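## Task

Pick up the duct tape roll from the cart's upper tray and hang it on the shaft of a wall peg opposite the supply shelves, so that the peg's tip pokes out through the roll. The robot must not topple or be left leaning, or the task fails.

## Robot and tools

ROBOT. A Dexmate Vega: a wheeled base on three wheels, a Z-folding torso (torso_hip_rad, torso_knee_rad, torso_waist_rad), two 7-joint arms with two-finger grippers, and a head with pan and two tilt joints. Chest forward lean equals knee - hip - waist. It starts in the 'stand' preset (0.469, 1.617, 1.048). Other presets (hip, knee, waist): stand_high 0.78, 1.57, 0.44; lean_20 0.52, 1.05, 0.18; lean_45 0.52, 1.05, -0.26; low_lean_45 0, 0, -0.79. Fold the arms before low_lean_45. Left fold pose, in arm-key order (shoulder pitch, shoulder yaw, upper arm roll, elbow, forearm roll, wrist pitch, wrist yaw): 1, 0.5, -0.6, -2.5, 0, -0.9, 0; right: -1, -0.5, 0.6, -2.5, 0, 0.9, 0. Signs are mirrored on some right-arm joints: right shoulder pitch and right wrist pitch tip down when negative. Cameras: head_camera, left_wrist_camera, right_wrist_camera.

FRAMES. Base frame: origin on the floor at the turning point on the centre line, x ahead, y to the left, z up, metres. Hand positions (left_hand, right_hand) are a point between the fingers, 3.3 cm short of closed fingertips, reported in this frame; the reading grows less exact at long reach. base_odometry is the base frame at scene start, built only from wheel turns.

TOOL move. One action per call; every key is optional. Cameras: list of names or ["all"]; [] for none; an action with no cameras key returns no pictures, an empty call returns state plus all images.
- base: a single relative command, measured from where the base last reported itself: translate_m (metres, forward +, -2 to 2), strafe_m (metres, left +, -2 to 2) or rotate_rad (radians, counter-clockwise +, -3.2 to 3.2). Front wheels first steer toward a new direction (up to about 1.1 s).
- joints: an object of absolute joint angles in radians, by joint name, each within its own limit (e.g. gripper 0 shut to 0.785 open; head_pan -2.792 to 2.792). Torso joints named together arrive together.
- target: an absolute pose for one hand in the base frame: side "left"/"right"; x, y, z in metres (-3 to 3); pitch_deg (-30 to 95; 90 fingers down, 0 level); heading_deg (0 ahead, + counter-clockwise); roll_deg (default 0, jaw level; + clockwise seen from behind). Optional line_only true demands a straight path or refusal. Not combined with base or joints. Long moves may stop at 'short (part of ...)': resend the same target.
- speeds: per-action top speeds for base keys (translate 0.04-0.5 m/s, default 0.3; strafe 0.04-0.3; rotate 0.1-0.6 rad/s).
- min_time_s: 0.1 to 8 s, lower bound on duration of arm and head motions.

Other tools: wait {seconds 0-10, cameras}; zoom_image {camera, region [x0,y0,x1,y1] in pixels of that camera's latest image, max 504x504}; finished_scene {scene} ends the scene irreversibly, so the roll must stay hanging without the robot.

RESULTS. 'move' reads done, or the worst status. base_status, joint_status, left_hand_status, right_hand_status: done; reached (within 10 mm and 2 degrees); short (with remaining error); refused (nothing moved, with reason); off_target (resting away from target, may still push); contact_stop (an arm pushed near full torque about 0.6 s; the whole arm or torso group halts and forgets targets); time_out; not_followed (a self-collision check withheld arm targets, see 'cause:'); limit_stop_at_motor_heat. on_its_own lists uncommanded behaviour. turned_by_wheels and turned_by_imu give rotation since last result; an IMU turn above 0.03 rad after a straight or sideways drive suggests the base hit something. base_tilt gives lean in degrees (about ±2 bias). Joint torques and motor temperatures are listed per arm in joint order. After a refusal or a stop, later move/wait/finished_scene calls in the same reply are skipped.

GRIPPER. Fingers form a V; gap at hand point is about 0.24 x angle - 0.002 m. Gripper angle does not prove a hold; check cameras. Squeeze only comes from commanding below the fitting angle.

AVOID. Tipping the robot (nothing prevents it; no recovery), especially driving fast with chest forward and a load out. The base does not stop on hitting furniture; keep default speed near obstacles. Never let arms collide or press hard on each other, including a gripper closing on the other hand. Contact torque reaching a joint's load limit (shoulders 130 N m, upper arm roll and elbow 69.6, wrist joints 21.7) freezes that arm for 10 s. Motors heat when held stretched, loaded or pushing; 80 °C stops the arm for 30-60 s. After any stop, back the arm away. Don't drop the roll, slam it, or hit fixed things hard. Objects may occasionally be nudged by outside pushes.

Each tool is called after ">>>" as name(argument=value, ...), one argument or row to a line, values as JSON.

## Session

>>> move(
)

Scene clock: 0.00 s.
Joint torques (N m): no reading
Motor temperatures (°C): left_arm=[34 33 34 32 38 36 39] | right_arm=[33 31 39 34 36 33 38]
base_odometry: x=+0.000 y=+0.000 heading=+0.000
turned_by_wheels: +0.000
turned_by_imu: +0.000
base_tilt: forward=-0.5 right=-0.8
base_status: not commanded
joint_positions: torso_hip_rad=+0.469 torso_knee_rad=+1.617 torso_waist_rad=+1.048 left_shoulder_pitch_rad=+2.186 left_shoulder_yaw_rad=-0.019 left_upper_arm_roll_rad=+0.011 left_elbow_rad=-1.089 left_forearm_roll_rad=+0.007 left_wrist_pitch_rad=-0.506 left_wrist_yaw_rad=+0.006 left_gripper_rad=+0.005 right_shoulder_pitch_rad=-2.207 right_shoulder_yaw_rad=+0.005 right_upper_arm_roll_rad=+0.012 right_elbow_rad=-1.097 right_forearm_roll_rad=-0.016 right_wrist_pitch_rad=+0.483 right_wrist_yaw_rad=+0.008 right_gripper_rad=+0.005 head_pan_rad=+0.000 head_tilt_rad=+0.000 head_camera_tilt_rad=+0.000
joint_status: not commanded
chest: x=-0.0112 y=+0.0000 z=+1.4155 quat_wxyz=(+0.999, +0.000, +0.050, +0.000) (m; base frame)
left_hand: x=+0.1823 y=+0.2146 z=+0.6262 quat_wxyz=(+0.426, -0.005, +0.905, -0.006) pitch_deg=+39.6 heading_deg=-0.5 roll_deg=-1.1 back=up (m; base frame)
right_hand: x=+0.1639 y=-0.2298 z=+0.6184 quat_wxyz=(+0.409, -0.005, +0.912, +0.000) pitch_deg=+41.7 heading_deg=+0.3 roll_deg=-0.4 back=up (m; base frame)
pictures: head_camera, left_wrist_camera, right_wrist_camera
camera_calibration:
left_wrist_camera: T_world_to_cam=[[-0.00783994, -0.997068, 0.0761183, 0.160849], [-0.703669, -0.0485834, -0.708865, 0.64137], [0.710485, -0.0591196, -0.701225, 0.463526], [0, 0, 0, 1]] pos_world=[0.123245, 0.218941, 0.767437]
right_wrist_camera: T_world_to_cam=[[0.0418412, -0.998828, -0.0243265, -0.217336], [-0.736114, -0.0143549, -0.676706, 0.592346], [0.675563, 0.0462212, -0.735852, 0.50281], [0, 0, 0, 1]] pos_world=[0.105447, -0.231818, 0.76555]

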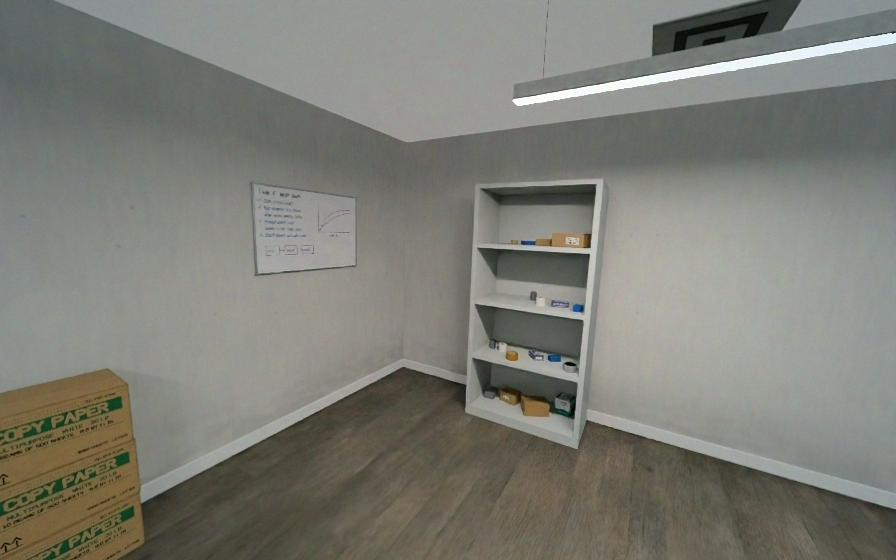

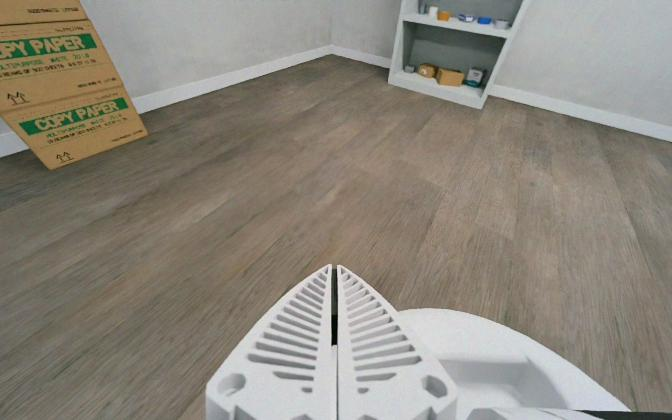

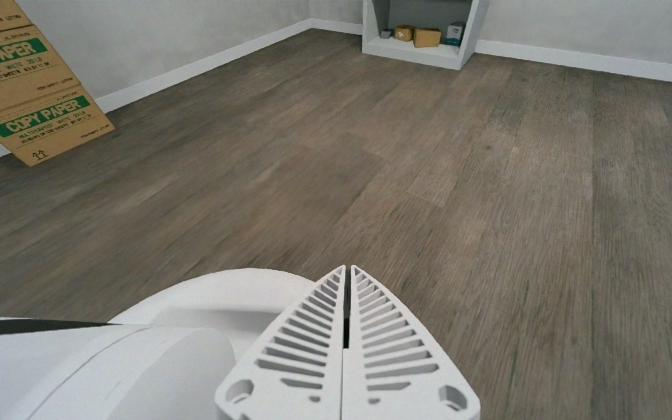

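>>> move(
  joints={"head_pan_rad": -1.4},
  cameras=["head_camera"],
)

>>> move(
  joints={"head_pan_rad": -2.6},
  cameras=["head_camera"],
)

>>> move(
  joints={"head_pan_rad": 2.2},
  cameras=["head_camera"],
)

Scene clock: 5.10 s.
Joint torques (N m): left_arm=[6.66 0.01 0.15 -2.89 0.65 -2.46 -0.11] | right_arm=[-6.96 2.79 -0.02 -1.55 -0.09 2.39 -0.21]
move: done
base_odometry: x=+0.000 y=+0.000 heading=+0.000
turned_by_wheels: +0.000
turned_by_imu: +0.000
base_tilt: forward=-0.6 right=-0.7
base_status: not commanded
joint_positions: torso_hip_rad=+0.469 torso_knee_rad=+1.617 torso_waist_rad=+1.048 left_shoulder_pitch_rad=+2.186 left_shoulder_yaw_rad=-0.019 left_upper_arm_roll_rad=+0.011 left_elbow_rad=-1.089 left_forearm_roll_rad=+0.007 left_wrist_pitch_rad=-0.506 left_wrist_yaw_rad=+0.006 left_gripper_rad=+0.005 right_shoulder_pitch_rad=-2.207 right_shoulder_yaw_rad=+0.005 right_upper_arm_roll_rad=+0.012 right_elbow_rad=-1.097 right_forearm_roll_rad=-0.016 right_wrist_pitch_rad=+0.483 right_wrist_yaw_rad=+0.008 right_gripper_rad=+0.005 head_pan_rad=-1.399 head_tilt_rad=+0.000 head_camera_tilt_rad=+0.000
joint_status: all done
chest: x=-0.0112 y=+0.0000 z=+1.4155 quat_wxyz=(+0.999, +0.000, +0.050, +0.000) (m; base frame)
left_hand: x=+0.1823 y=+0.2146 z=+0.6262 quat_wxyz=(+0.426, -0.005, +0.905, -0.006) pitch_deg=+39.6 heading_deg=-0.5 roll_deg=-1.1 back=up (m; base frame)
right_hand: x=+0.1639 y=-0.2298 z=+0.6184 quat_wxyz=(+0.409, -0.005, +0.912, +0.000) pitch_deg=+41.7 heading_deg=+0.3 roll_deg=-0.4 back=up (m; base frame)
pictures: head_camera
camera_calibration:
head_camera: T_world_to_cam=[[-0.980344, -0.148437, 0.129973, -0.245616], [-0.135791, 0.029717, -0.990292, 1.49473], [0.143134, -0.988475, -0.0492894, 0.0476577], [0, 0, 0, 1]] pos_world=[-0.0446371, -0.033769, 1.51449]

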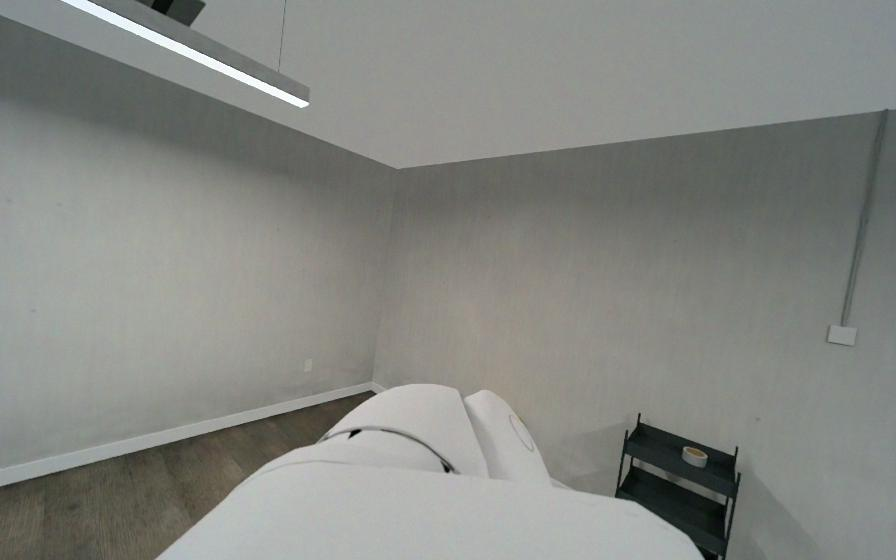

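Scene clock: 6.57 s.
Joint torques (N m): left_arm=[6.29 -0.07 -1.33 -0.28 -0.05 -1.56 -0.29] | right_arm=[-8.3 0.26 -0.33 -3.17 -0.09 2.5 -0.14]
move: done
base_odometry: x=+0.000 y=+0.000 heading=+0.000
turned_by_wheels: +0.000
turned_by_imu: +0.000
base_tilt: forward=-0.6 right=-0.7
base_status: not commanded
joint_positions: torso_hip_rad=+0.469 torso_knee_rad=+1.617 torso_waist_rad=+1.048 left_shoulder_pitch_rad=+2.186 left_shoulder_yaw_rad=-0.019 left_upper_arm_roll_rad=+0.011 left_elbow_rad=-1.089 left_forearm_roll_rad=+0.007 left_wrist_pitch_rad=-0.506 left_wrist_yaw_rad=+0.006 left_gripper_rad=+0.005 right_shoulder_pitch_rad=-2.207 right_shoulder_yaw_rad=+0.005 right_upper_arm_roll_rad=+0.012 right_elbow_rad=-1.097 right_forearm_roll_rad=-0.016 right_wrist_pitch_rad=+0.483 right_wrist_yaw_rad=+0.008 right_gripper_rad=+0.005 head_pan_rad=-2.599 head_tilt_rad=+0.000 head_camera_tilt_rad=+0.000
joint_status: all done
chest: x=-0.0112 y=+0.0000 z=+1.4155 quat_wxyz=(+0.999, +0.000, +0.050, +0.000) (m; base frame)
left_hand: x=+0.1823 y=+0.2146 z=+0.6262 quat_wxyz=(+0.426, -0.005, +0.905, -0.006) pitch_deg=+39.6 heading_deg=-0.5 roll_deg=-1.1 back=up (m; base frame)
right_hand: x=+0.1639 y=-0.2298 z=+0.6184 quat_wxyz=(+0.409, -0.005, +0.912, +0.000) pitch_deg=+41.7 heading_deg=+0.3 roll_deg=-0.4 back=up (m; base frame)
pictures: head_camera
camera_calibration:
head_camera: T_world_to_cam=[[-0.490866, 0.867471, 0.0808933, -0.134495], [-0.0852167, 0.0445988, -0.995364, 1.50623], [-0.867057, -0.495484, 0.052031, -0.181596], [0, 0, 0, 1]] pos_world=[-0.0951175, -0.0404841, 1.51957]

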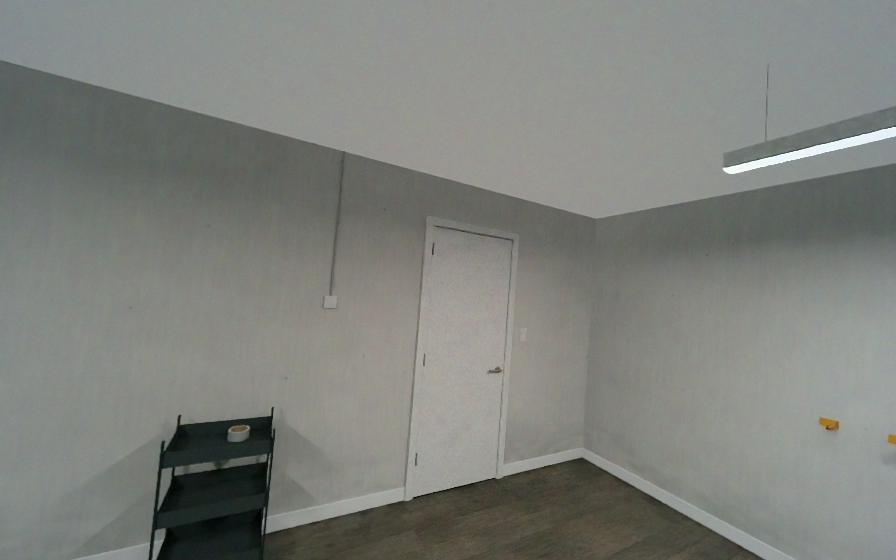

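Scene clock: 10.43 s.
Joint torques (N m): left_arm=[6.02 1.31 -0.44 -1.97 0.25 -2.12 -0.22] | right_arm=[-7.83 1.18 -0.58 -2.27 0.04 2.57 -0.14]
move: done
base_odometry: x=+0.000 y=+0.000 heading=+0.000
turned_by_wheels: +0.000
turned_by_imu: +0.000
base_tilt: forward=-0.4 right=-0.8
base_status: not commanded
joint_positions: torso_hip_rad=+0.469 torso_knee_rad=+1.617 torso_waist_rad=+1.048 left_shoulder_pitch_rad=+2.186 left_shoulder_yaw_rad=-0.019 left_upper_arm_roll_rad=+0.011 left_elbow_rad=-1.089 left_forearm_roll_rad=+0.007 left_wrist_pitch_rad=-0.506 left_wrist_yaw_rad=+0.006 left_gripper_rad=+0.005 right_shoulder_pitch_rad=-2.207 right_shoulder_yaw_rad=+0.005 right_upper_arm_roll_rad=+0.012 right_elbow_rad=-1.097 right_forearm_roll_rad=-0.016 right_wrist_pitch_rad=+0.483 right_wrist_yaw_rad=+0.008 right_gripper_rad=+0.005 head_pan_rad=+2.199 head_tilt_rad=+0.000 head_camera_tilt_rad=+0.000
joint_status: all done
chest: x=-0.0112 y=+0.0000 z=+1.4155 quat_wxyz=(+0.999, +0.000, +0.050, +0.000) (m; base frame)
left_hand: x=+0.1823 y=+0.2146 z=+0.6262 quat_wxyz=(+0.426, -0.005, +0.905, -0.006) pitch_deg=+39.6 heading_deg=-0.5 roll_deg=-1.1 back=up (m; base frame)
right_hand: x=+0.1639 y=-0.2298 z=+0.6184 quat_wxyz=(+0.409, -0.005, +0.912, +0.000) pitch_deg=+41.7 heading_deg=+0.3 roll_deg=-0.4 back=up (m; base frame)
pictures: head_camera
camera_calibration:
head_camera: T_world_to_cam=[[0.82048, 0.569432, -0.0505935, 0.163125], [-0.0542148, -0.0105968, -0.998473, 1.51326], [-0.569099, 0.82197, 0.0221772, -0.114005], [0, 0, 0, 1]] pos_world=[-0.11668, 0.0168557, 1.52173]

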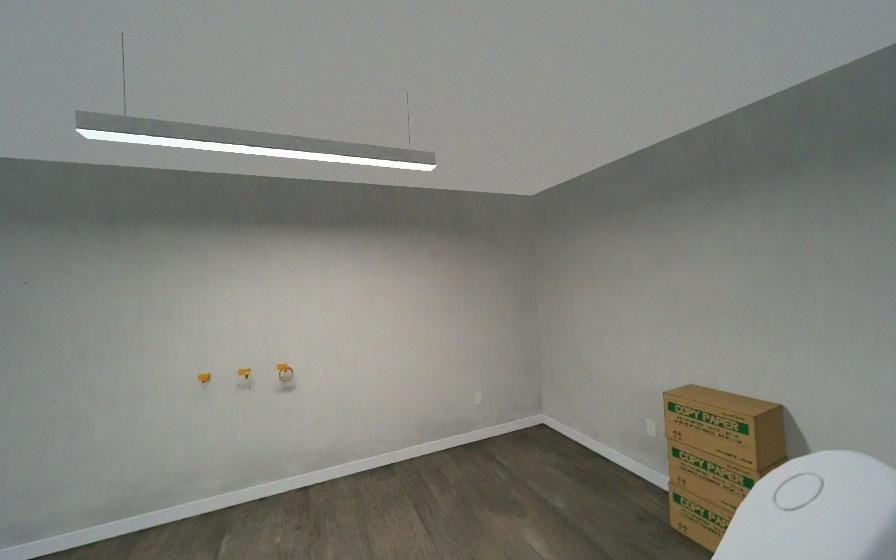

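>>> zoom_image(
  camera="head_camera",
  region=[180, 340, 320, 420],
)

Scaled by 3.600 from the camera's 896x560 image, which has a finer 960x600 frame.

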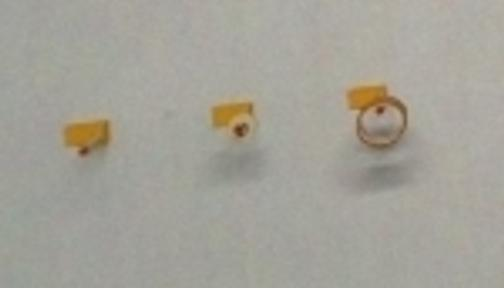

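>>> move(
  base={"rotate_rad": -2.222},
  joints={"head_pan_rad": 0, "head_camera_tilt_rad": 0.4},
)

>>> move(
  base={"translate_m": 1.05},
  cameras=["head_camera"],
)

Scene clock: 55.83 s.
Joint torques (N m): left_arm=[7.16 -0.44 2.3 -3.16 0.31 -2.28 0.04] | right_arm=[-6.21 1.59 -0.09 -2.17 -0.01 2.16 0.06]
move: done
base_odometry: x=+0.001 y=+0.002 heading=-2.225
turned_by_wheels: -2.225
turned_by_imu: -2.217
base_tilt: forward=-0.5 right=-0.8
base_status: done
joint_positions: torso_hip_rad=+0.469 torso_knee_rad=+1.617 torso_waist_rad=+1.048 left_shoulder_pitch_rad=+2.186 left_shoulder_yaw_rad=-0.019 left_upper_arm_roll_rad=+0.011 left_elbow_rad=-1.089 left_forearm_roll_rad=+0.007 left_wrist_pitch_rad=-0.506 left_wrist_yaw_rad=+0.006 left_gripper_rad=+0.005 right_shoulder_pitch_rad=-2.207 right_shoulder_yaw_rad=+0.005 right_upper_arm_roll_rad=+0.012 right_elbow_rad=-1.097 right_forearm_roll_rad=-0.016 right_wrist_pitch_rad=+0.483 right_wrist_yaw_rad=+0.008 right_gripper_rad=+0.005 head_pan_rad=+0.001 head_tilt_rad=+0.000 head_camera_tilt_rad=+0.399
joint_status: all done
chest: x=-0.0112 y=+0.0000 z=+1.4155 quat_wxyz=(+0.999, +0.000, +0.050, +0.000) (m; base frame)
left_hand: x=+0.1823 y=+0.2146 z=+0.6262 quat_wxyz=(+0.426, -0.005, +0.905, -0.006) pitch_deg=+39.6 heading_deg=-0.5 roll_deg=-1.1 back=up (m; base frame)
right_hand: x=+0.1639 y=-0.2298 z=+0.6184 quat_wxyz=(+0.409, -0.005, +0.912, +0.000) pitch_deg=+41.7 heading_deg=+0.3 roll_deg=-0.4 back=up (m; base frame)
pictures: none

Scene clock: 61.17 s.
Joint torques (N m): left_arm=[6.82 -0.2 3.37 -2.25 0.18 -1.12 0.38] | right_arm=[-6.93 1.68 -0.53 -2.36 0.07 1.29 0.09]
move: done
base_odometry: x=-0.639 y=-0.830 heading=-2.227
turned_by_wheels: -0.002
turned_by_imu: -0.008
base_tilt: forward=-0.5 right=-0.8
base_status: done
joint_positions: torso_hip_rad=+0.469 torso_knee_rad=+1.617 torso_waist_rad=+1.048 left_shoulder_pitch_rad=+2.186 left_shoulder_yaw_rad=-0.019 left_upper_arm_roll_rad=+0.011 left_elbow_rad=-1.089 left_forearm_roll_rad=+0.007 left_wrist_pitch_rad=-0.506 left_wrist_yaw_rad=+0.006 left_gripper_rad=+0.005 right_shoulder_pitch_rad=-2.207 right_shoulder_yaw_rad=+0.005 right_upper_arm_roll_rad=+0.012 right_elbow_rad=-1.097 right_forearm_roll_rad=-0.016 right_wrist_pitch_rad=+0.483 right_wrist_yaw_rad=+0.008 right_gripper_rad=+0.005 head_pan_rad=+0.001 head_tilt_rad=+0.000 head_camera_tilt_rad=+0.399
joint_status: not commanded
chest: x=-0.0111 y=+0.0000 z=+1.4155 quat_wxyz=(+0.999, +0.000, +0.050, +0.000) (m; base frame)
left_hand: x=+0.1823 y=+0.2146 z=+0.6262 quat_wxyz=(+0.426, -0.005, +0.905, -0.006) pitch_deg=+39.6 heading_deg=-0.5 roll_deg=-1.1 back=up (m; base frame)
right_hand: x=+0.1639 y=-0.2298 z=+0.6184 quat_wxyz=(+0.409, -0.005, +0.912, +0.000) pitch_deg=+41.7 heading_deg=+0.3 roll_deg=-0.4 back=up (m; base frame)
pictures: head_camera
camera_calibration:
head_camera: T_world_to_cam=[[-0.00395311, -0.99926, 0.0382723, -0.0331518], [-0.509483, -0.0309201, -0.859925, 1.27225], [0.860472, -0.0228984, -0.508983, 0.785336], [0, 0, 0, 1]] pos_world=[-0.0276998, 0.0241939, 1.49503]

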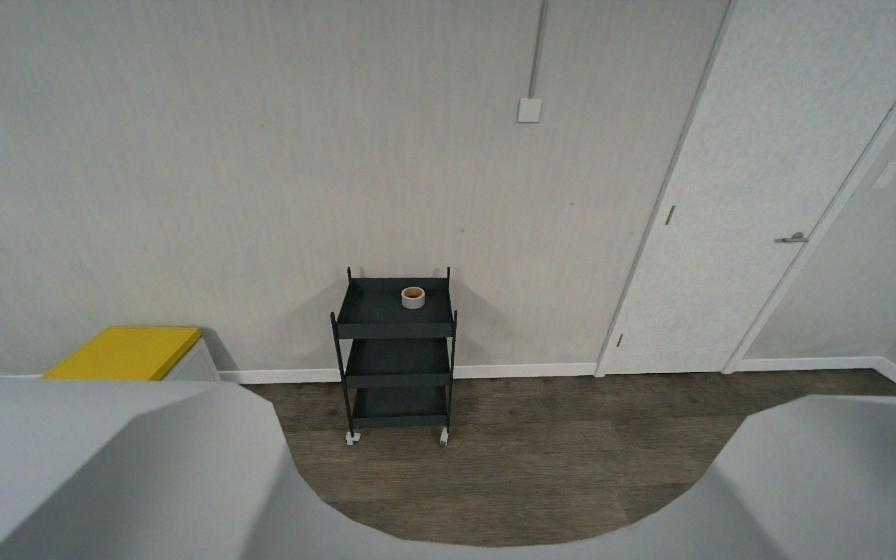

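>>> move(
  base={"translate_m": 0.54},
  joints={"head_camera_tilt_rad": 0.75},
  cameras=["head_camera"],
)

>>> move(
  target={"side":"left","x":0.5,"y":0.2,"z":0.95,"pitch_deg":60,"heading_deg":0,"roll_deg":90},
  cameras=["all"],
)

Scene clock: 75.07 s.
Joint torques (N m): left_arm=[7.22 -1.6 1.7 -1.7 0.02 -0.79 0.02] | right_arm=[-6.82 1.58 -0.32 -1.79 -0.16 1.64 -0.09]
move: done
base_odometry: x=-0.970 y=-1.257 heading=-2.228
turned_by_wheels: -0.002
turned_by_imu: -0.004
base_tilt: forward=-0.6 right=-0.8
base_status: done
joint_positions: torso_hip_rad=+0.469 torso_knee_rad=+1.617 torso_waist_rad=+1.048 left_shoulder_pitch_rad=+2.186 left_shoulder_yaw_rad=-0.019 left_upper_arm_roll_rad=+0.011 left_elbow_rad=-1.089 left_forearm_roll_rad=+0.007 left_wrist_pitch_rad=-0.506 left_wrist_yaw_rad=+0.006 left_gripper_rad=+0.005 right_shoulder_pitch_rad=-2.207 right_shoulder_yaw_rad=+0.005 right_upper_arm_roll_rad=+0.012 right_elbow_rad=-1.097 right_forearm_roll_rad=-0.016 right_wrist_pitch_rad=+0.483 right_wrist_yaw_rad=+0.008 right_gripper_rad=+0.005 head_pan_rad=+0.001 head_tilt_rad=+0.000 head_camera_tilt_rad=+0.749
joint_status: all done
chest: x=-0.0111 y=+0.0000 z=+1.4155 quat_wxyz=(+0.999, +0.000, +0.050, +0.000) (m; base frame)
left_hand: x=+0.1823 y=+0.2146 z=+0.6262 quat_wxyz=(+0.426, -0.005, +0.905, -0.006) pitch_deg=+39.6 heading_deg=-0.5 roll_deg=-1.1 back=up (m; base frame)
right_hand: x=+0.1639 y=-0.2298 z=+0.6184 quat_wxyz=(+0.409, -0.005, +0.912, +0.000) pitch_deg=+41.7 heading_deg=+0.3 roll_deg=-0.4 back=up (m; base frame)
pictures: head_camera
camera_calibration:
head_camera: T_world_to_cam=[[0.00944099, -0.999249, 0.0375899, -0.0310951], [-0.7734, -0.0311252, -0.633153, 0.91541], [0.633847, -0.0230945, -0.773113, 1.15916], [0, 0, 0, 1]] pos_world=[-0.0264556, 0.0241907, 1.47692]

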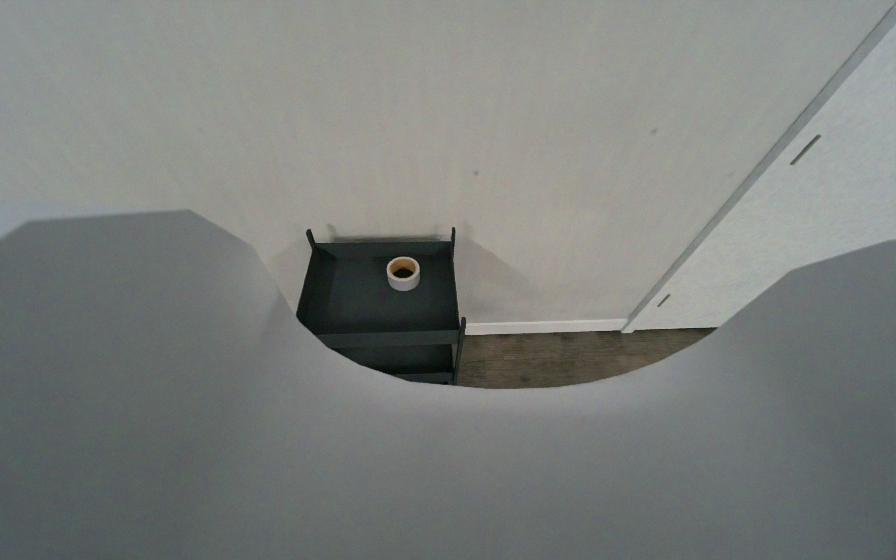

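Scene clock: 81.90 s.
Joint torques (N m): left_arm=[-20.93 1.74 -5.18 -6.26 1.39 0.26 0.24] | right_arm=[-6.81 0.61 -0.14 -1.54 -0.02 2.56 -0.16]
move: done
base_odometry: x=-0.970 y=-1.257 heading=-2.228
turned_by_wheels: +0.000
turned_by_imu: -0.001
base_tilt: forward=-0.6 right=-0.9
base_status: not commanded
joint_positions: torso_hip_rad=+0.469 torso_knee_rad=+1.617 torso_waist_rad=+1.048 left_shoulder_pitch_rad=+0.946 left_shoulder_yaw_rad=+0.987 left_upper_arm_roll_rad=+1.033 left_elbow_rad=-2.297 left_forearm_roll_rad=+0.734 left_wrist_pitch_rad=+1.137 left_wrist_yaw_rad=-1.150 left_gripper_rad=+0.005 right_shoulder_pitch_rad=-2.207 right_shoulder_yaw_rad=+0.005 right_upper_arm_roll_rad=+0.012 right_elbow_rad=-1.097 right_forearm_roll_rad=-0.016 right_wrist_pitch_rad=+0.483 right_wrist_yaw_rad=+0.008 right_gripper_rad=+0.005 head_pan_rad=+0.001 head_tilt_rad=+0.000 head_camera_tilt_rad=+0.749
joint_status: not commanded
chest: x=-0.0111 y=+0.0000 z=+1.4155 quat_wxyz=(+0.999, +0.000, +0.050, +0.000) (m; base frame)
left_hand: x=+0.5001 y=+0.1991 z=+0.9489 quat_wxyz=(+0.183, +0.684, +0.683, +0.182) pitch_deg=+60.0 heading_deg=-0.3 roll_deg=+89.8 (m; base frame)
left_hand_status: reached (checked arc [a long move; over the whole arc the hand travels 0.63 m to end 0.45 m from its start, up to 0.20 m off the straight line; left_wrist_pitch_rad turns most, 1.65 rad; on the way or at its end the hand turns up to 93 deg from its attitude at the start], planned for 5.5 s): 1 mm and 0.1 deg off.
right_hand: x=+0.1639 y=-0.2298 z=+0.6184 quat_wxyz=(+0.409, -0.005, +0.912, +0.000) pitch_deg=+41.7 heading_deg=+0.3 roll_deg=-0.4 back=up (m; base frame)
pictures: head_camera, left_wrist_camera, right_wrist_camera
camera_calibration:
head_camera: T_world_to_cam=[[0.00936307, -0.999252, 0.0375265, -0.0310022], [-0.77345, -0.031023, -0.633097, 0.915323], [0.633788, -0.0230971, -0.773162, 1.15923], [0, 0, 0, 1]] pos_world=[-0.0264565, 0.0241918, 1.47692]
left_wrist_camera: T_world_to_cam=[[-0.888452, -0.0392888, -0.457285, 0.879096], [-0.073941, 0.995567, 0.0581221, -0.157505], [0.452974, 0.0854508, -0.887419, 0.73979], [0, 0, 0, 1]] pos_world=[0.434282, 0.12813, 1.06766]
right_wrist_camera: T_world_to_cam=[[0.0418396, -0.998828, -0.0243246, -0.217337], [-0.736159, -0.014358, -0.676656, 0.592312], [0.675514, 0.0462178, -0.735897, 0.50285], [0, 0, 0, 1]] pos_world=[0.105447, -0.231818, 0.765551]

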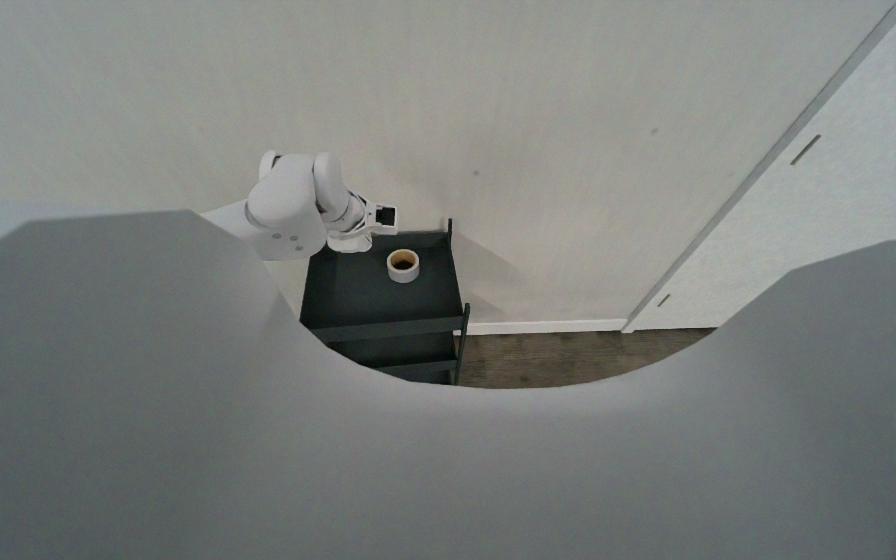

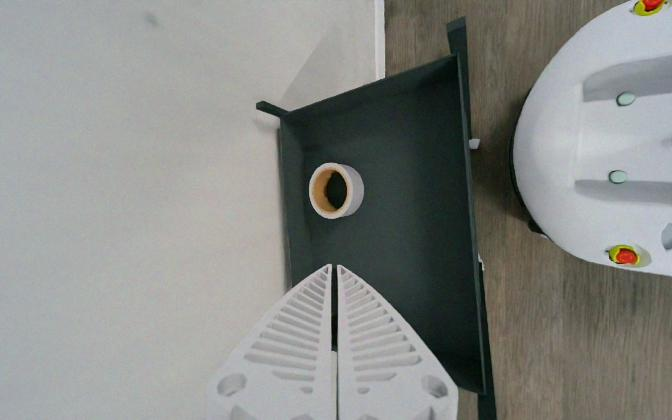

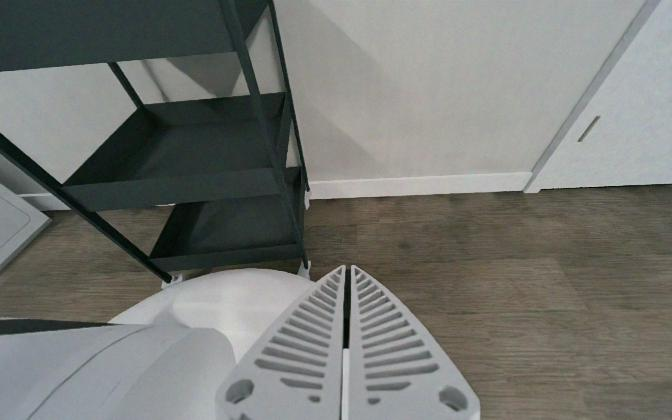

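>>> move(
  target={"side":"left","x":0.61,"y":0.148,"z":0.82,"pitch_deg":90,"heading_deg":0,"roll_deg":90},
  cameras=["head_camera", "left_wrist_camera"],
)

Scene clock: 90.87 s.
Joint torques (N m): left_arm=[-18.06 3.04 -5.24 -3.85 1.94 0.58 0.48] | right_arm=[-6.7 0.23 -0.73 -2.33 -0.07 2.14 -0.22]
move: refused
base_odometry: x=-0.970 y=-1.257 heading=-2.228
turned_by_wheels: +0.000
turned_by_imu: +0.000
base_tilt: forward=-0.5 right=-0.8
base_status: not commanded
joint_positions: torso_hip_rad=+0.469 torso_knee_rad=+1.617 torso_waist_rad=+1.048 left_shoulder_pitch_rad=+0.943 left_shoulder_yaw_rad=+0.990 left_upper_arm_roll_rad=+1.035 left_elbow_rad=-2.300 left_forearm_roll_rad=+0.736 left_wrist_pitch_rad=+1.141 left_wrist_yaw_rad=-1.153 left_gripper_rad=+0.005 right_shoulder_pitch_rad=-2.207 right_shoulder_yaw_rad=+0.005 right_upper_arm_roll_rad=+0.012 right_elbow_rad=-1.097 right_forearm_roll_rad=-0.016 right_wrist_pitch_rad=+0.483 right_wrist_yaw_rad=+0.008 right_gripper_rad=+0.005 head_pan_rad=+0.001 head_tilt_rad=+0.000 head_camera_tilt_rad=+0.749
joint_status: not commanded
chest: x=-0.0111 y=+0.0000 z=+1.4155 quat_wxyz=(+0.999, +0.000, +0.050, +0.000) (m; base frame)
left_hand: x=+0.4999 y=+0.2000 z=+0.9499 quat_wxyz=(+0.183, +0.683, +0.683, +0.183) pitch_deg=+60.0 heading_deg=+0.0 roll_deg=+90.0 (m; base frame)
left_hand_status: refused: no posture of the arm gets there (left_wrist_yaw_rad at its limit): the closest leaves the hand 1.2 cm and 4 deg from the pose. Nothing moved. At pitch 75 a posture exists at this place; the way there is not checked.
right_hand: x=+0.1639 y=-0.2298 z=+0.6184 quat_wxyz=(+0.409, -0.005, +0.912, +0.000) pitch_deg=+41.7 heading_deg=+0.3 roll_deg=-0.4 back=up (m; base frame)
pictures: head_camera, left_wrist_camera
camera_calibration:
head_camera: T_world_to_cam=[[0.00936307, -0.999252, 0.0375265, -0.0310022], [-0.77345, -0.031023, -0.633097, 0.915323], [0.633788, -0.0230971, -0.773162, 1.15923], [0, 0, 0, 1]] pos_world=[-0.0264565, 0.0241918, 1.47692]
left_wrist_camera: T_world_to_cam=[[-0.888102, -0.0401563, -0.457888, 0.880049], [-0.0757492, 0.995342, 0.0596298, -0.158969], [0.453361, 0.087642, -0.887008, 0.739696], [0, 0, 0, 1]] pos_world=[0.434182, 0.12874, 1.06856]

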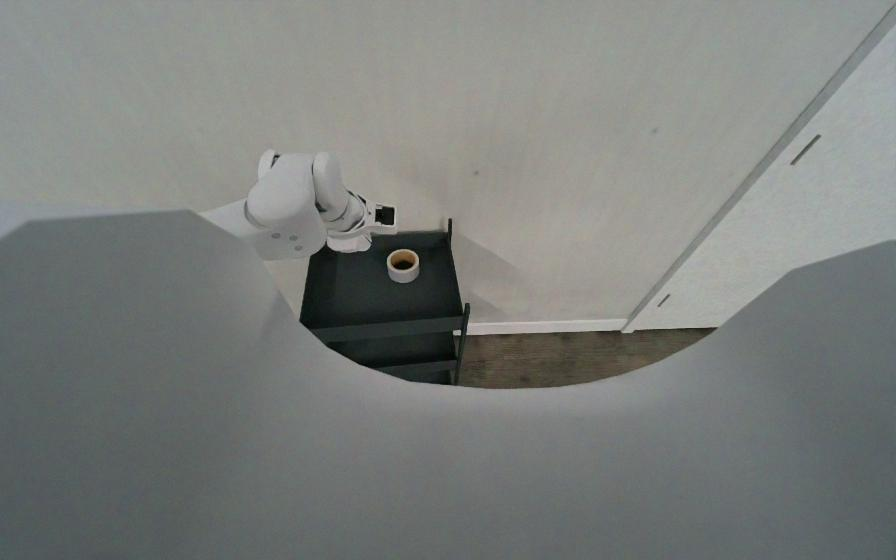

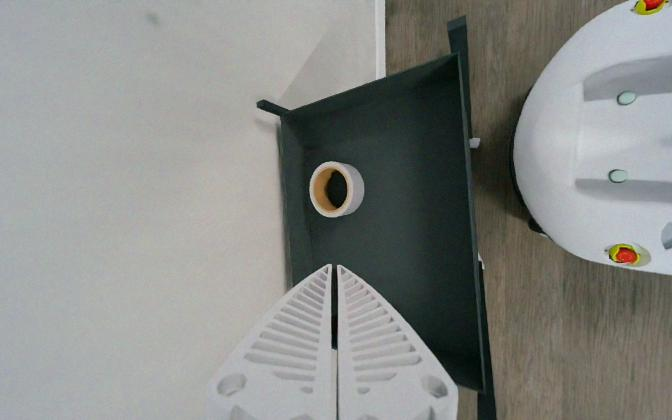

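>>> move(
  target={"side":"left","x":0.627,"y":0.115,"z":0.82,"pitch_deg":90,"heading_deg":0,"roll_deg":45},
  cameras=["head_camera", "left_wrist_camera"],
)

Scene clock: 98.87 s.
Joint torques (N m): left_arm=[-18.68 5.31 -6.43 -4.7 1.42 0.25 0.72] | right_arm=[-6.48 1.13 -0.68 -1.94 0.05 2.05 -0.02]
move: refused
base_odometry: x=-0.970 y=-1.257 heading=-2.228
turned_by_wheels: +0.000
turned_by_imu: +0.000
base_tilt: forward=-0.6 right=-0.8
base_status: not commanded
joint_positions: torso_hip_rad=+0.469 torso_knee_rad=+1.617 torso_waist_rad=+1.048 left_shoulder_pitch_rad=+0.943 left_shoulder_yaw_rad=+0.990 left_upper_arm_roll_rad=+1.035 left_elbow_rad=-2.300 left_forearm_roll_rad=+0.736 left_wrist_pitch_rad=+1.141 left_wrist_yaw_rad=-1.153 left_gripper_rad=+0.005 right_shoulder_pitch_rad=-2.207 right_shoulder_yaw_rad=+0.005 right_upper_arm_roll_rad=+0.012 right_elbow_rad=-1.097 right_forearm_roll_rad=-0.016 right_wrist_pitch_rad=+0.483 right_wrist_yaw_rad=+0.008 right_gripper_rad=+0.005 head_pan_rad=+0.001 head_tilt_rad=+0.000 head_camera_tilt_rad=+0.749
joint_status: not commanded
chest: x=-0.0111 y=+0.0000 z=+1.4155 quat_wxyz=(+0.999, +0.000, +0.050, +0.000) (m; base frame)
left_hand: x=+0.4999 y=+0.2000 z=+0.9499 quat_wxyz=(+0.183, +0.683, +0.683, +0.183) pitch_deg=+60.0 heading_deg=+0.0 roll_deg=+90.0 (m; base frame)
left_hand_status: refused: no posture of the arm gets there (out of reach): the closest leaves the hand 6.6 cm and 1 deg from the pose. Nothing moved. At pitch 75 a posture exists at this place; the way there is not checked.
right_hand: x=+0.1639 y=-0.2298 z=+0.6184 quat_wxyz=(+0.409, -0.005, +0.912, +0.000) pitch_deg=+41.7 heading_deg=+0.3 roll_deg=-0.4 back=up (m; base frame)
pictures: head_camera, left_wrist_camera
camera_calibration:
head_camera: T_world_to_cam=[[0.00936307, -0.999252, 0.0375265, -0.0310022], [-0.77345, -0.031023, -0.633097, 0.915323], [0.633788, -0.0230971, -0.773162, 1.15923], [0, 0, 0, 1]] pos_world=[-0.0264565, 0.0241918, 1.47692]
left_wrist_camera: T_world_to_cam=[[-0.888102, -0.0401563, -0.457888, 0.880049], [-0.0757492, 0.995342, 0.0596298, -0.158969], [0.453361, 0.087642, -0.887008, 0.739696], [0, 0, 0, 1]] pos_world=[0.434182, 0.12874, 1.06856]

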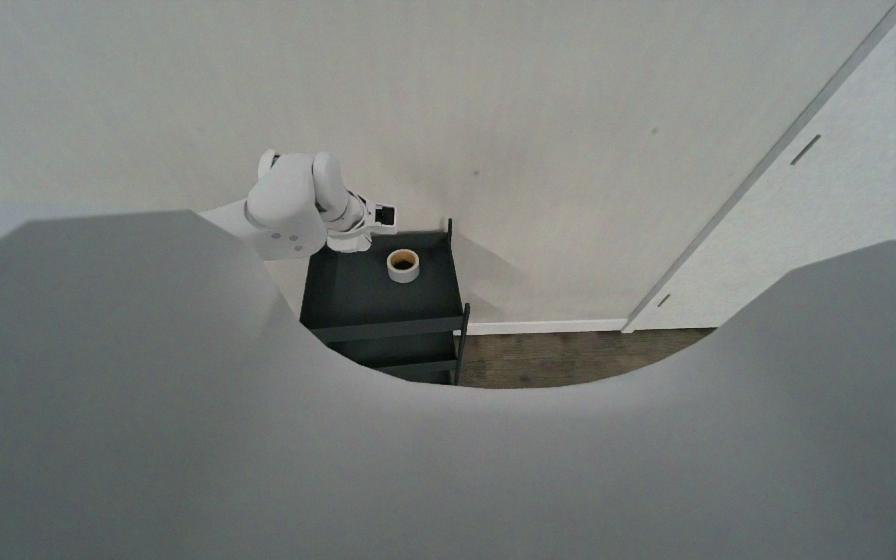

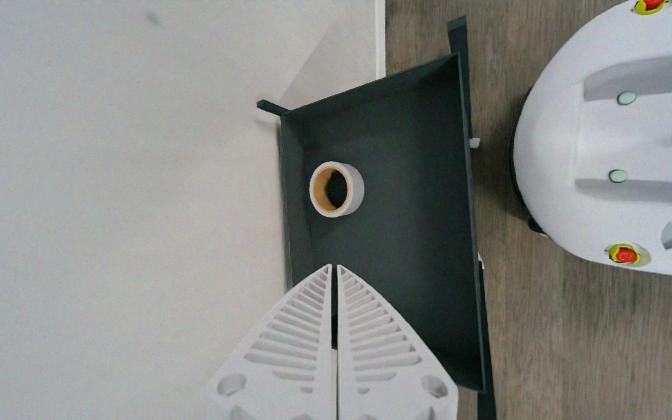

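>>> move(
  target={"side":"left","x":0.45,"y":0.2,"z":1.15,"pitch_deg":60,"heading_deg":0,"roll_deg":90},
)

>>> move(
  joints={"torso_hip_rad":0.52,"torso_knee_rad":1.25,"torso_waist_rad":0.38},
  cameras=["all"],
)

Scene clock: 111.00 s.
Joint torques (N m): left_arm=[-16.89 -1.89 -6.75 0.69 -0.05 0.53 0.99] | right_arm=[-7.76 1.5 -0.02 -1.99 -0.12 2.49 -0.23]
move: done
base_odometry: x=-0.970 y=-1.257 heading=-2.228
turned_by_wheels: +0.000
turned_by_imu: -0.001
base_tilt: forward=-0.5 right=-0.8
base_status: not commanded
joint_positions: torso_hip_rad=+0.469 torso_knee_rad=+1.617 torso_waist_rad=+1.048 left_shoulder_pitch_rad=-0.662 left_shoulder_yaw_rad=+1.147 left_upper_arm_roll_rad=+2.002 left_elbow_rad=-2.643 left_forearm_roll_rad=-1.011 left_wrist_pitch_rad=+1.365 left_wrist_yaw_rad=-0.210 left_gripper_rad=+0.005 right_shoulder_pitch_rad=-2.207 right_shoulder_yaw_rad=+0.005 right_upper_arm_roll_rad=+0.012 right_elbow_rad=-1.097 right_forearm_roll_rad=-0.016 right_wrist_pitch_rad=+0.483 right_wrist_yaw_rad=+0.008 right_gripper_rad=+0.005 head_pan_rad=+0.001 head_tilt_rad=+0.000 head_camera_tilt_rad=+0.749
joint_status: not commanded
chest: x=-0.0111 y=+0.0000 z=+1.4155 quat_wxyz=(+0.999, +0.000, +0.050, +0.000) (m; base frame)
left_hand: x=+0.4505 y=+0.1994 z=+1.1497 quat_wxyz=(+0.183, +0.683, +0.683, +0.183) pitch_deg=+60.0 heading_deg=-0.2 roll_deg=+89.9 (m; base frame)
left_hand_status: reached (checked arc [no straight line was possible; over the whole arc the hand travels 0.28 m to end 0.21 m from its start, up to 0.09 m off the straight line; left_forearm_roll_rad turns most, 1.75 rad; on the way or at its end the hand turns up to 10 deg from its attitude at the start], planned for 5.8 s): 1 mm and 0.1 deg off.
right_hand: x=+0.1639 y=-0.2298 z=+0.6184 quat_wxyz=(+0.409, -0.005, +0.912, +0.000) pitch_deg=+41.7 heading_deg=+0.3 roll_deg=-0.4 back=up (m; base frame)
pictures: none

Scene clock: 114.77 s.
Joint torques (N m): left_arm=[-18.84 0.1 -3.84 -0.26 1.17 0.65 1.15] | right_arm=[-12.96 0.8 -0.61 -1.1 0.01 1.51 0.02]
move: done
base_odometry: x=-0.970 y=-1.257 heading=-2.228
turned_by_wheels: +0.000
turned_by_imu: +0.000
base_tilt: forward=-0.6 right=-0.8
base_status: not commanded
joint_positions: torso_hip_rad=+0.520 torso_knee_rad=+1.250 torso_waist_rad=+0.380 left_shoulder_pitch_rad=-0.666 left_shoulder_yaw_rad=+1.147 left_upper_arm_roll_rad=+2.004 left_elbow_rad=-2.644 left_forearm_roll_rad=-1.015 left_wrist_pitch_rad=+1.366 left_wrist_yaw_rad=-0.208 left_gripper_rad=+0.005 right_shoulder_pitch_rad=-2.207 right_shoulder_yaw_rad=+0.005 right_upper_arm_roll_rad=+0.012 right_elbow_rad=-1.097 right_forearm_roll_rad=-0.016 right_wrist_pitch_rad=+0.483 right_wrist_yaw_rad=+0.008 right_gripper_rad=+0.005 head_pan_rad=+0.001 head_tilt_rad=+0.000 head_camera_tilt_rad=+0.749
joint_status: all done
chest: x=-0.0731 y=+0.0000 z=+1.3538 quat_wxyz=(+0.985, +0.000, +0.174, +0.000) (m; base frame)
left_hand: x=+0.3080 y=+0.1999 z=+0.9824 quat_wxyz=(+0.096, +0.701, +0.700, +0.096) pitch_deg=+74.3 heading_deg=-0.1 roll_deg=+89.9 (m; base frame)
right_hand: x=-0.1007 y=-0.2298 z=+0.5382 quat_wxyz=(+0.292, -0.005, +0.956, +0.000) pitch_deg=+56.0 heading_deg=+0.3 roll_deg=-0.3 back=up (m; base frame)
pictures: head_camera, left_wrist_camera, right_wrist_camera
camera_calibration:
head_camera: T_world_to_cam=[[0.0183546, -0.999252, 0.0340435, -0.0227353], [-0.906039, -0.0310215, -0.422056, 0.532956], [0.422796, -0.023098, -0.90593, 1.31513], [0, 0, 0, 1]] pos_world=[-0.0727379, 0.0241919, 1.41713]
left_wrist_camera: T_world_to_cam=[[-0.973795, -0.0399916, -0.223885, 0.520916], [-0.0584115, 0.995375, 0.0762632, -0.196988], [0.219799, 0.0873421, -0.971627, 1.01063], [0, 0, 0, 1]] pos_world=[0.273622, 0.128639, 1.11361]
right_wrist_camera: T_world_to_cam=[[0.0345192, -0.998828, -0.0339245, -0.203784], [-0.880688, -0.0143549, -0.47348, 0.219357], [0.472438, 0.046221, -0.880151, 0.679824], [0, 0, 0, 1]] pos_world=[-0.120955, -0.231818, 0.695296]

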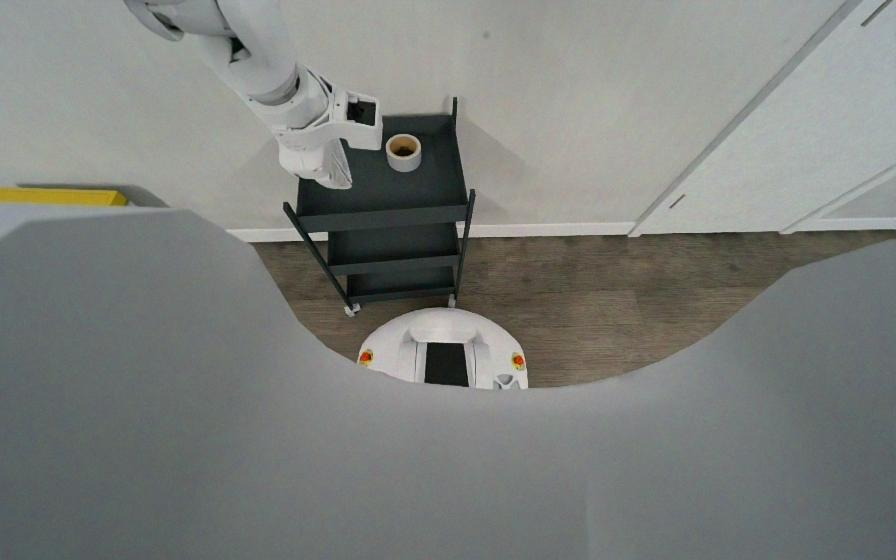

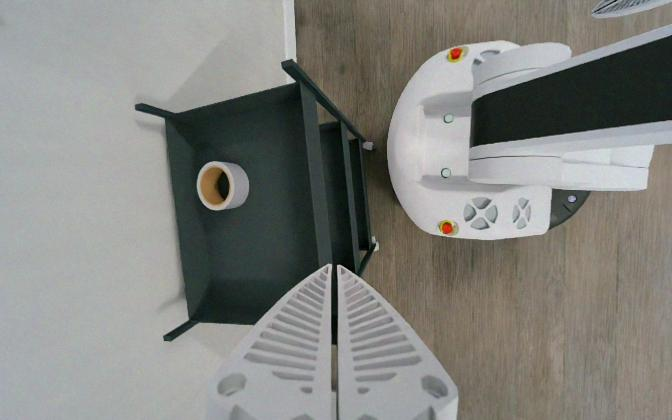

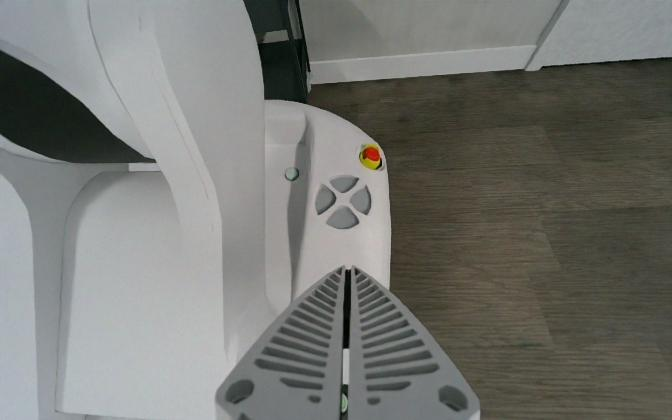

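>>> move(
  joints={"torso_hip_rad":0.35,"torso_knee_rad":1.6,"torso_waist_rad":0.85},
  cameras=[],
)

>>> move(
  target={"side":"left","x":0.60,"y":0.148,"z":0.84,"pitch_deg":90,"heading_deg":0,"roll_deg":90},
  cameras=["all"],
)

Scene clock: 125.63 s.
Joint torques (N m): left_arm=[-19.18 0.88 -4.66 -1.95 0.17 0.36 1.06] | right_arm=[-13.87 0.44 -0.47 0.31 -0.05 1.66 -0.08]
move: done
base_odometry: x=-0.970 y=-1.257 heading=-2.228
turned_by_wheels: +0.000
turned_by_imu: +0.000
base_tilt: forward=-0.5 right=-0.8
base_status: not commanded
joint_positions: torso_hip_rad=+0.350 torso_knee_rad=+1.600 torso_waist_rad=+0.850 left_shoulder_pitch_rad=-0.666 left_shoulder_yaw_rad=+1.147 left_upper_arm_roll_rad=+2.004 left_elbow_rad=-2.644 left_forearm_roll_rad=-1.015 left_wrist_pitch_rad=+1.366 left_wrist_yaw_rad=-0.208 left_gripper_rad=+0.005 right_shoulder_pitch_rad=-2.207 right_shoulder_yaw_rad=+0.005 right_upper_arm_roll_rad=+0.012 right_elbow_rad=-1.097 right_forearm_roll_rad=-0.016 right_wrist_pitch_rad=+0.483 right_wrist_yaw_rad=+0.008 right_gripper_rad=+0.005 head_pan_rad=+0.001 head_tilt_rad=+0.000 head_camera_tilt_rad=+0.749
joint_status: all done
chest: x=+0.1921 y=+0.0000 z=+1.3661 quat_wxyz=(+0.980, +0.000, +0.199, +0.000) (m; base frame)
left_hand: x=+0.5542 y=+0.1999 z=+0.9762 quat_wxyz=(+0.079, +0.703, +0.703, +0.079) pitch_deg=+77.2 heading_deg=-0.1 roll_deg=+89.9 (m; base frame)
right_hand: x=+0.1238 y=-0.2298 z=+0.5530 quat_wxyz=(+0.268, -0.005, +0.963, +0.000) pitch_deg=+58.9 heading_deg=+0.4 roll_deg=-0.2 back=up (m; base frame)
pictures: none
No camera images: "cameras" was empty.

Scene clock: 129.37 s.
Joint torques (N m): left_arm=[-16.18 1.49 -5.86 1.08 0.49 -1.09 -0.33] | right_arm=[-14.89 1.1 -0.41 -0.36 -0.15 1.39 -0.24]
move: done
base_odometry: x=-0.970 y=-1.257 heading=-2.228
turned_by_wheels: +0.000
turned_by_imu: +0.000
base_tilt: forward=-0.5 right=-0.8
base_status: not commanded
joint_positions: torso_hip_rad=+0.350 torso_knee_rad=+1.600 torso_waist_rad=+0.850 left_shoulder_pitch_rad=-0.413 left_shoulder_yaw_rad=+0.709 left_upper_arm_roll_rad=+2.082 left_elbow_rad=-1.993 left_forearm_roll_rad=-0.857 left_wrist_pitch_rad=+1.056 left_wrist_yaw_rad=-0.444 left_gripper_rad=+0.005 right_shoulder_pitch_rad=-2.207 right_shoulder_yaw_rad=+0.005 right_upper_arm_roll_rad=+0.012 right_elbow_rad=-1.097 right_forearm_roll_rad=-0.016 right_wrist_pitch_rad=+0.483 right_wrist_yaw_rad=+0.008 right_gripper_rad=+0.005 head_pan_rad=+0.001 head_tilt_rad=+0.000 head_camera_tilt_rad=+0.749
joint_status: not commanded
chest: x=+0.1921 y=+0.0000 z=+1.3661 quat_wxyz=(+0.980, +0.000, +0.199, +0.000) (m; base frame)
left_hand: x=+0.5998 y=+0.1483 z=+0.8408 quat_wxyz=(+0.000, +0.707, +0.707, +0.000) pitch_deg=+89.9 heading_deg=-90.0 roll_deg=+0.0 (m; base frame)
left_hand_status: reached (straight line, planned for 2.4 s): 1 mm and 0.1 deg off.
right_hand: x=+0.1238 y=-0.2298 z=+0.5530 quat_wxyz=(+0.268, -0.005, +0.963, +0.000) pitch_deg=+58.9 heading_deg=+0.4 roll_deg=-0.2 back=up (m; base frame)
pictures: head_camera, left_wrist_camera, right_wrist_camera
camera_calibration:
head_camera: T_world_to_cam=[[0.0200317, -0.999252, 0.0330822, -0.0270314], [-0.925993, -0.0310201, -0.376265, 0.719717], [0.37701, -0.0230967, -0.925921, 1.25028], [0, 0, 0, 1]] pos_world=[0.195625, 0.0241919, 1.42936]
left_wrist_camera: T_world_to_cam=[[-0.998126, -0.0402864, 0.0460495, 0.559013], [-0.0360511, 0.995346, 0.0893696, -0.142244], [-0.0494356, 0.087542, -0.994933, 0.994531], [0, 0, 0, 1]] pos_world=[0.602003, 0.0770394, 0.976462]
right_wrist_camera: T_world_to_cam=[[0.0327825, -0.998828, -0.0356028, -0.209893], [-0.903238, -0.0143573, -0.428899, 0.402198], [0.427886, 0.0462182, -0.90265, 0.604651], [0, 0, 0, 1]] pos_world=[0.11144, -0.231818, 0.710819]

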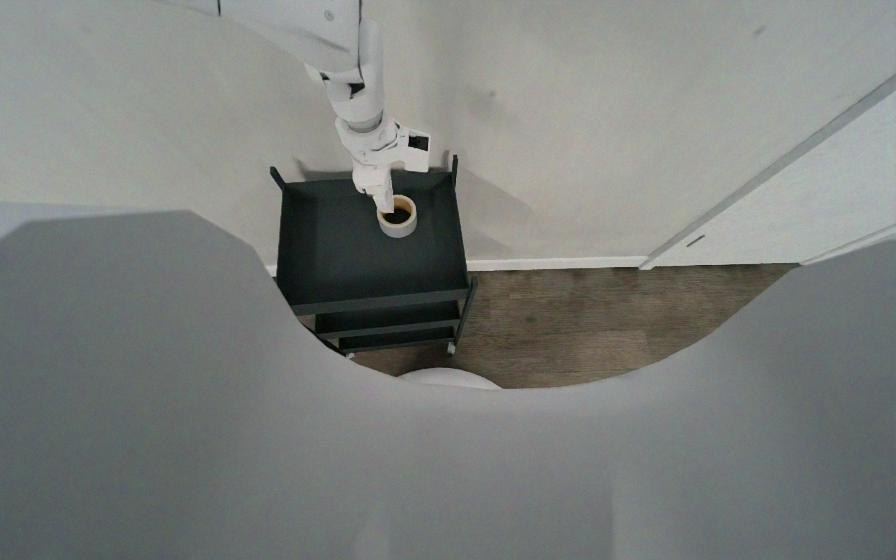

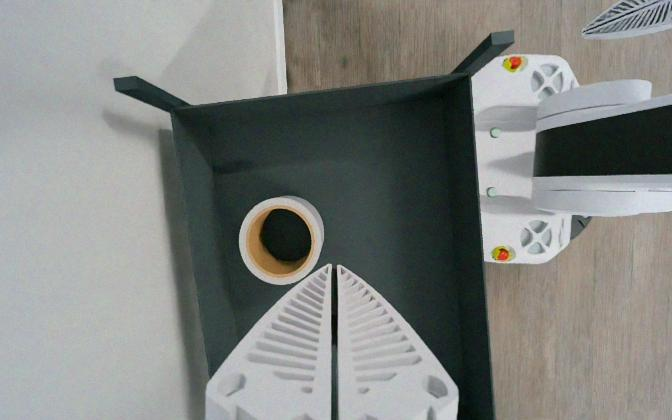

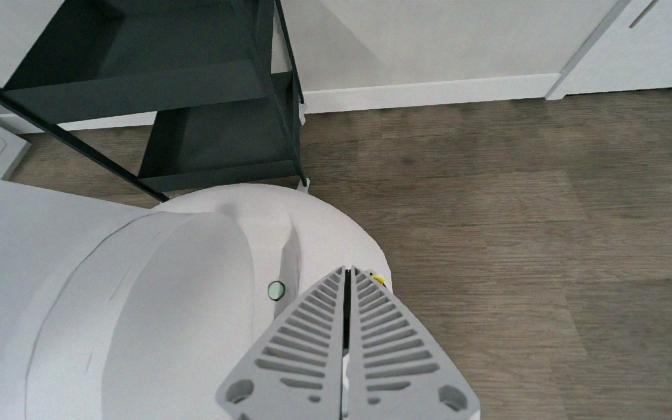

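>>> zoom_image(
  camera="left_wrist_camera",
  region=[220, 180, 360, 300],
)

>>> zoom_image(
  camera="head_camera",
  region=[320, 120, 460, 260],
)

Scaled by 3.600 from the camera's 672x420 image, which has a finer 960x600 frame.

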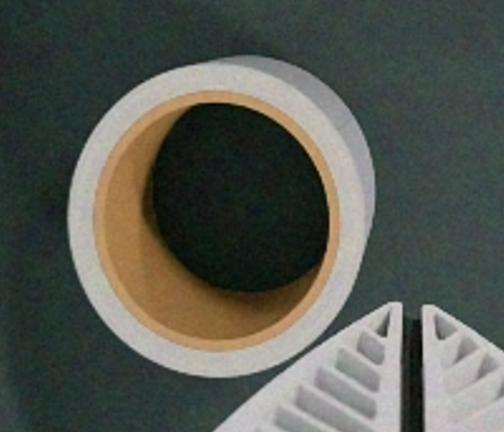

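Scaled by 3.600 from the camera's 896x560 image, which has a finer 960x600 frame.

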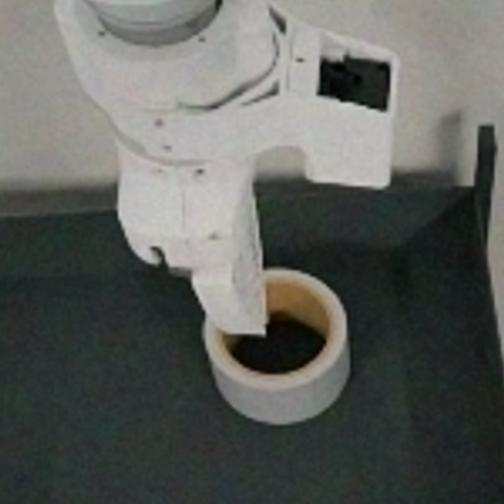

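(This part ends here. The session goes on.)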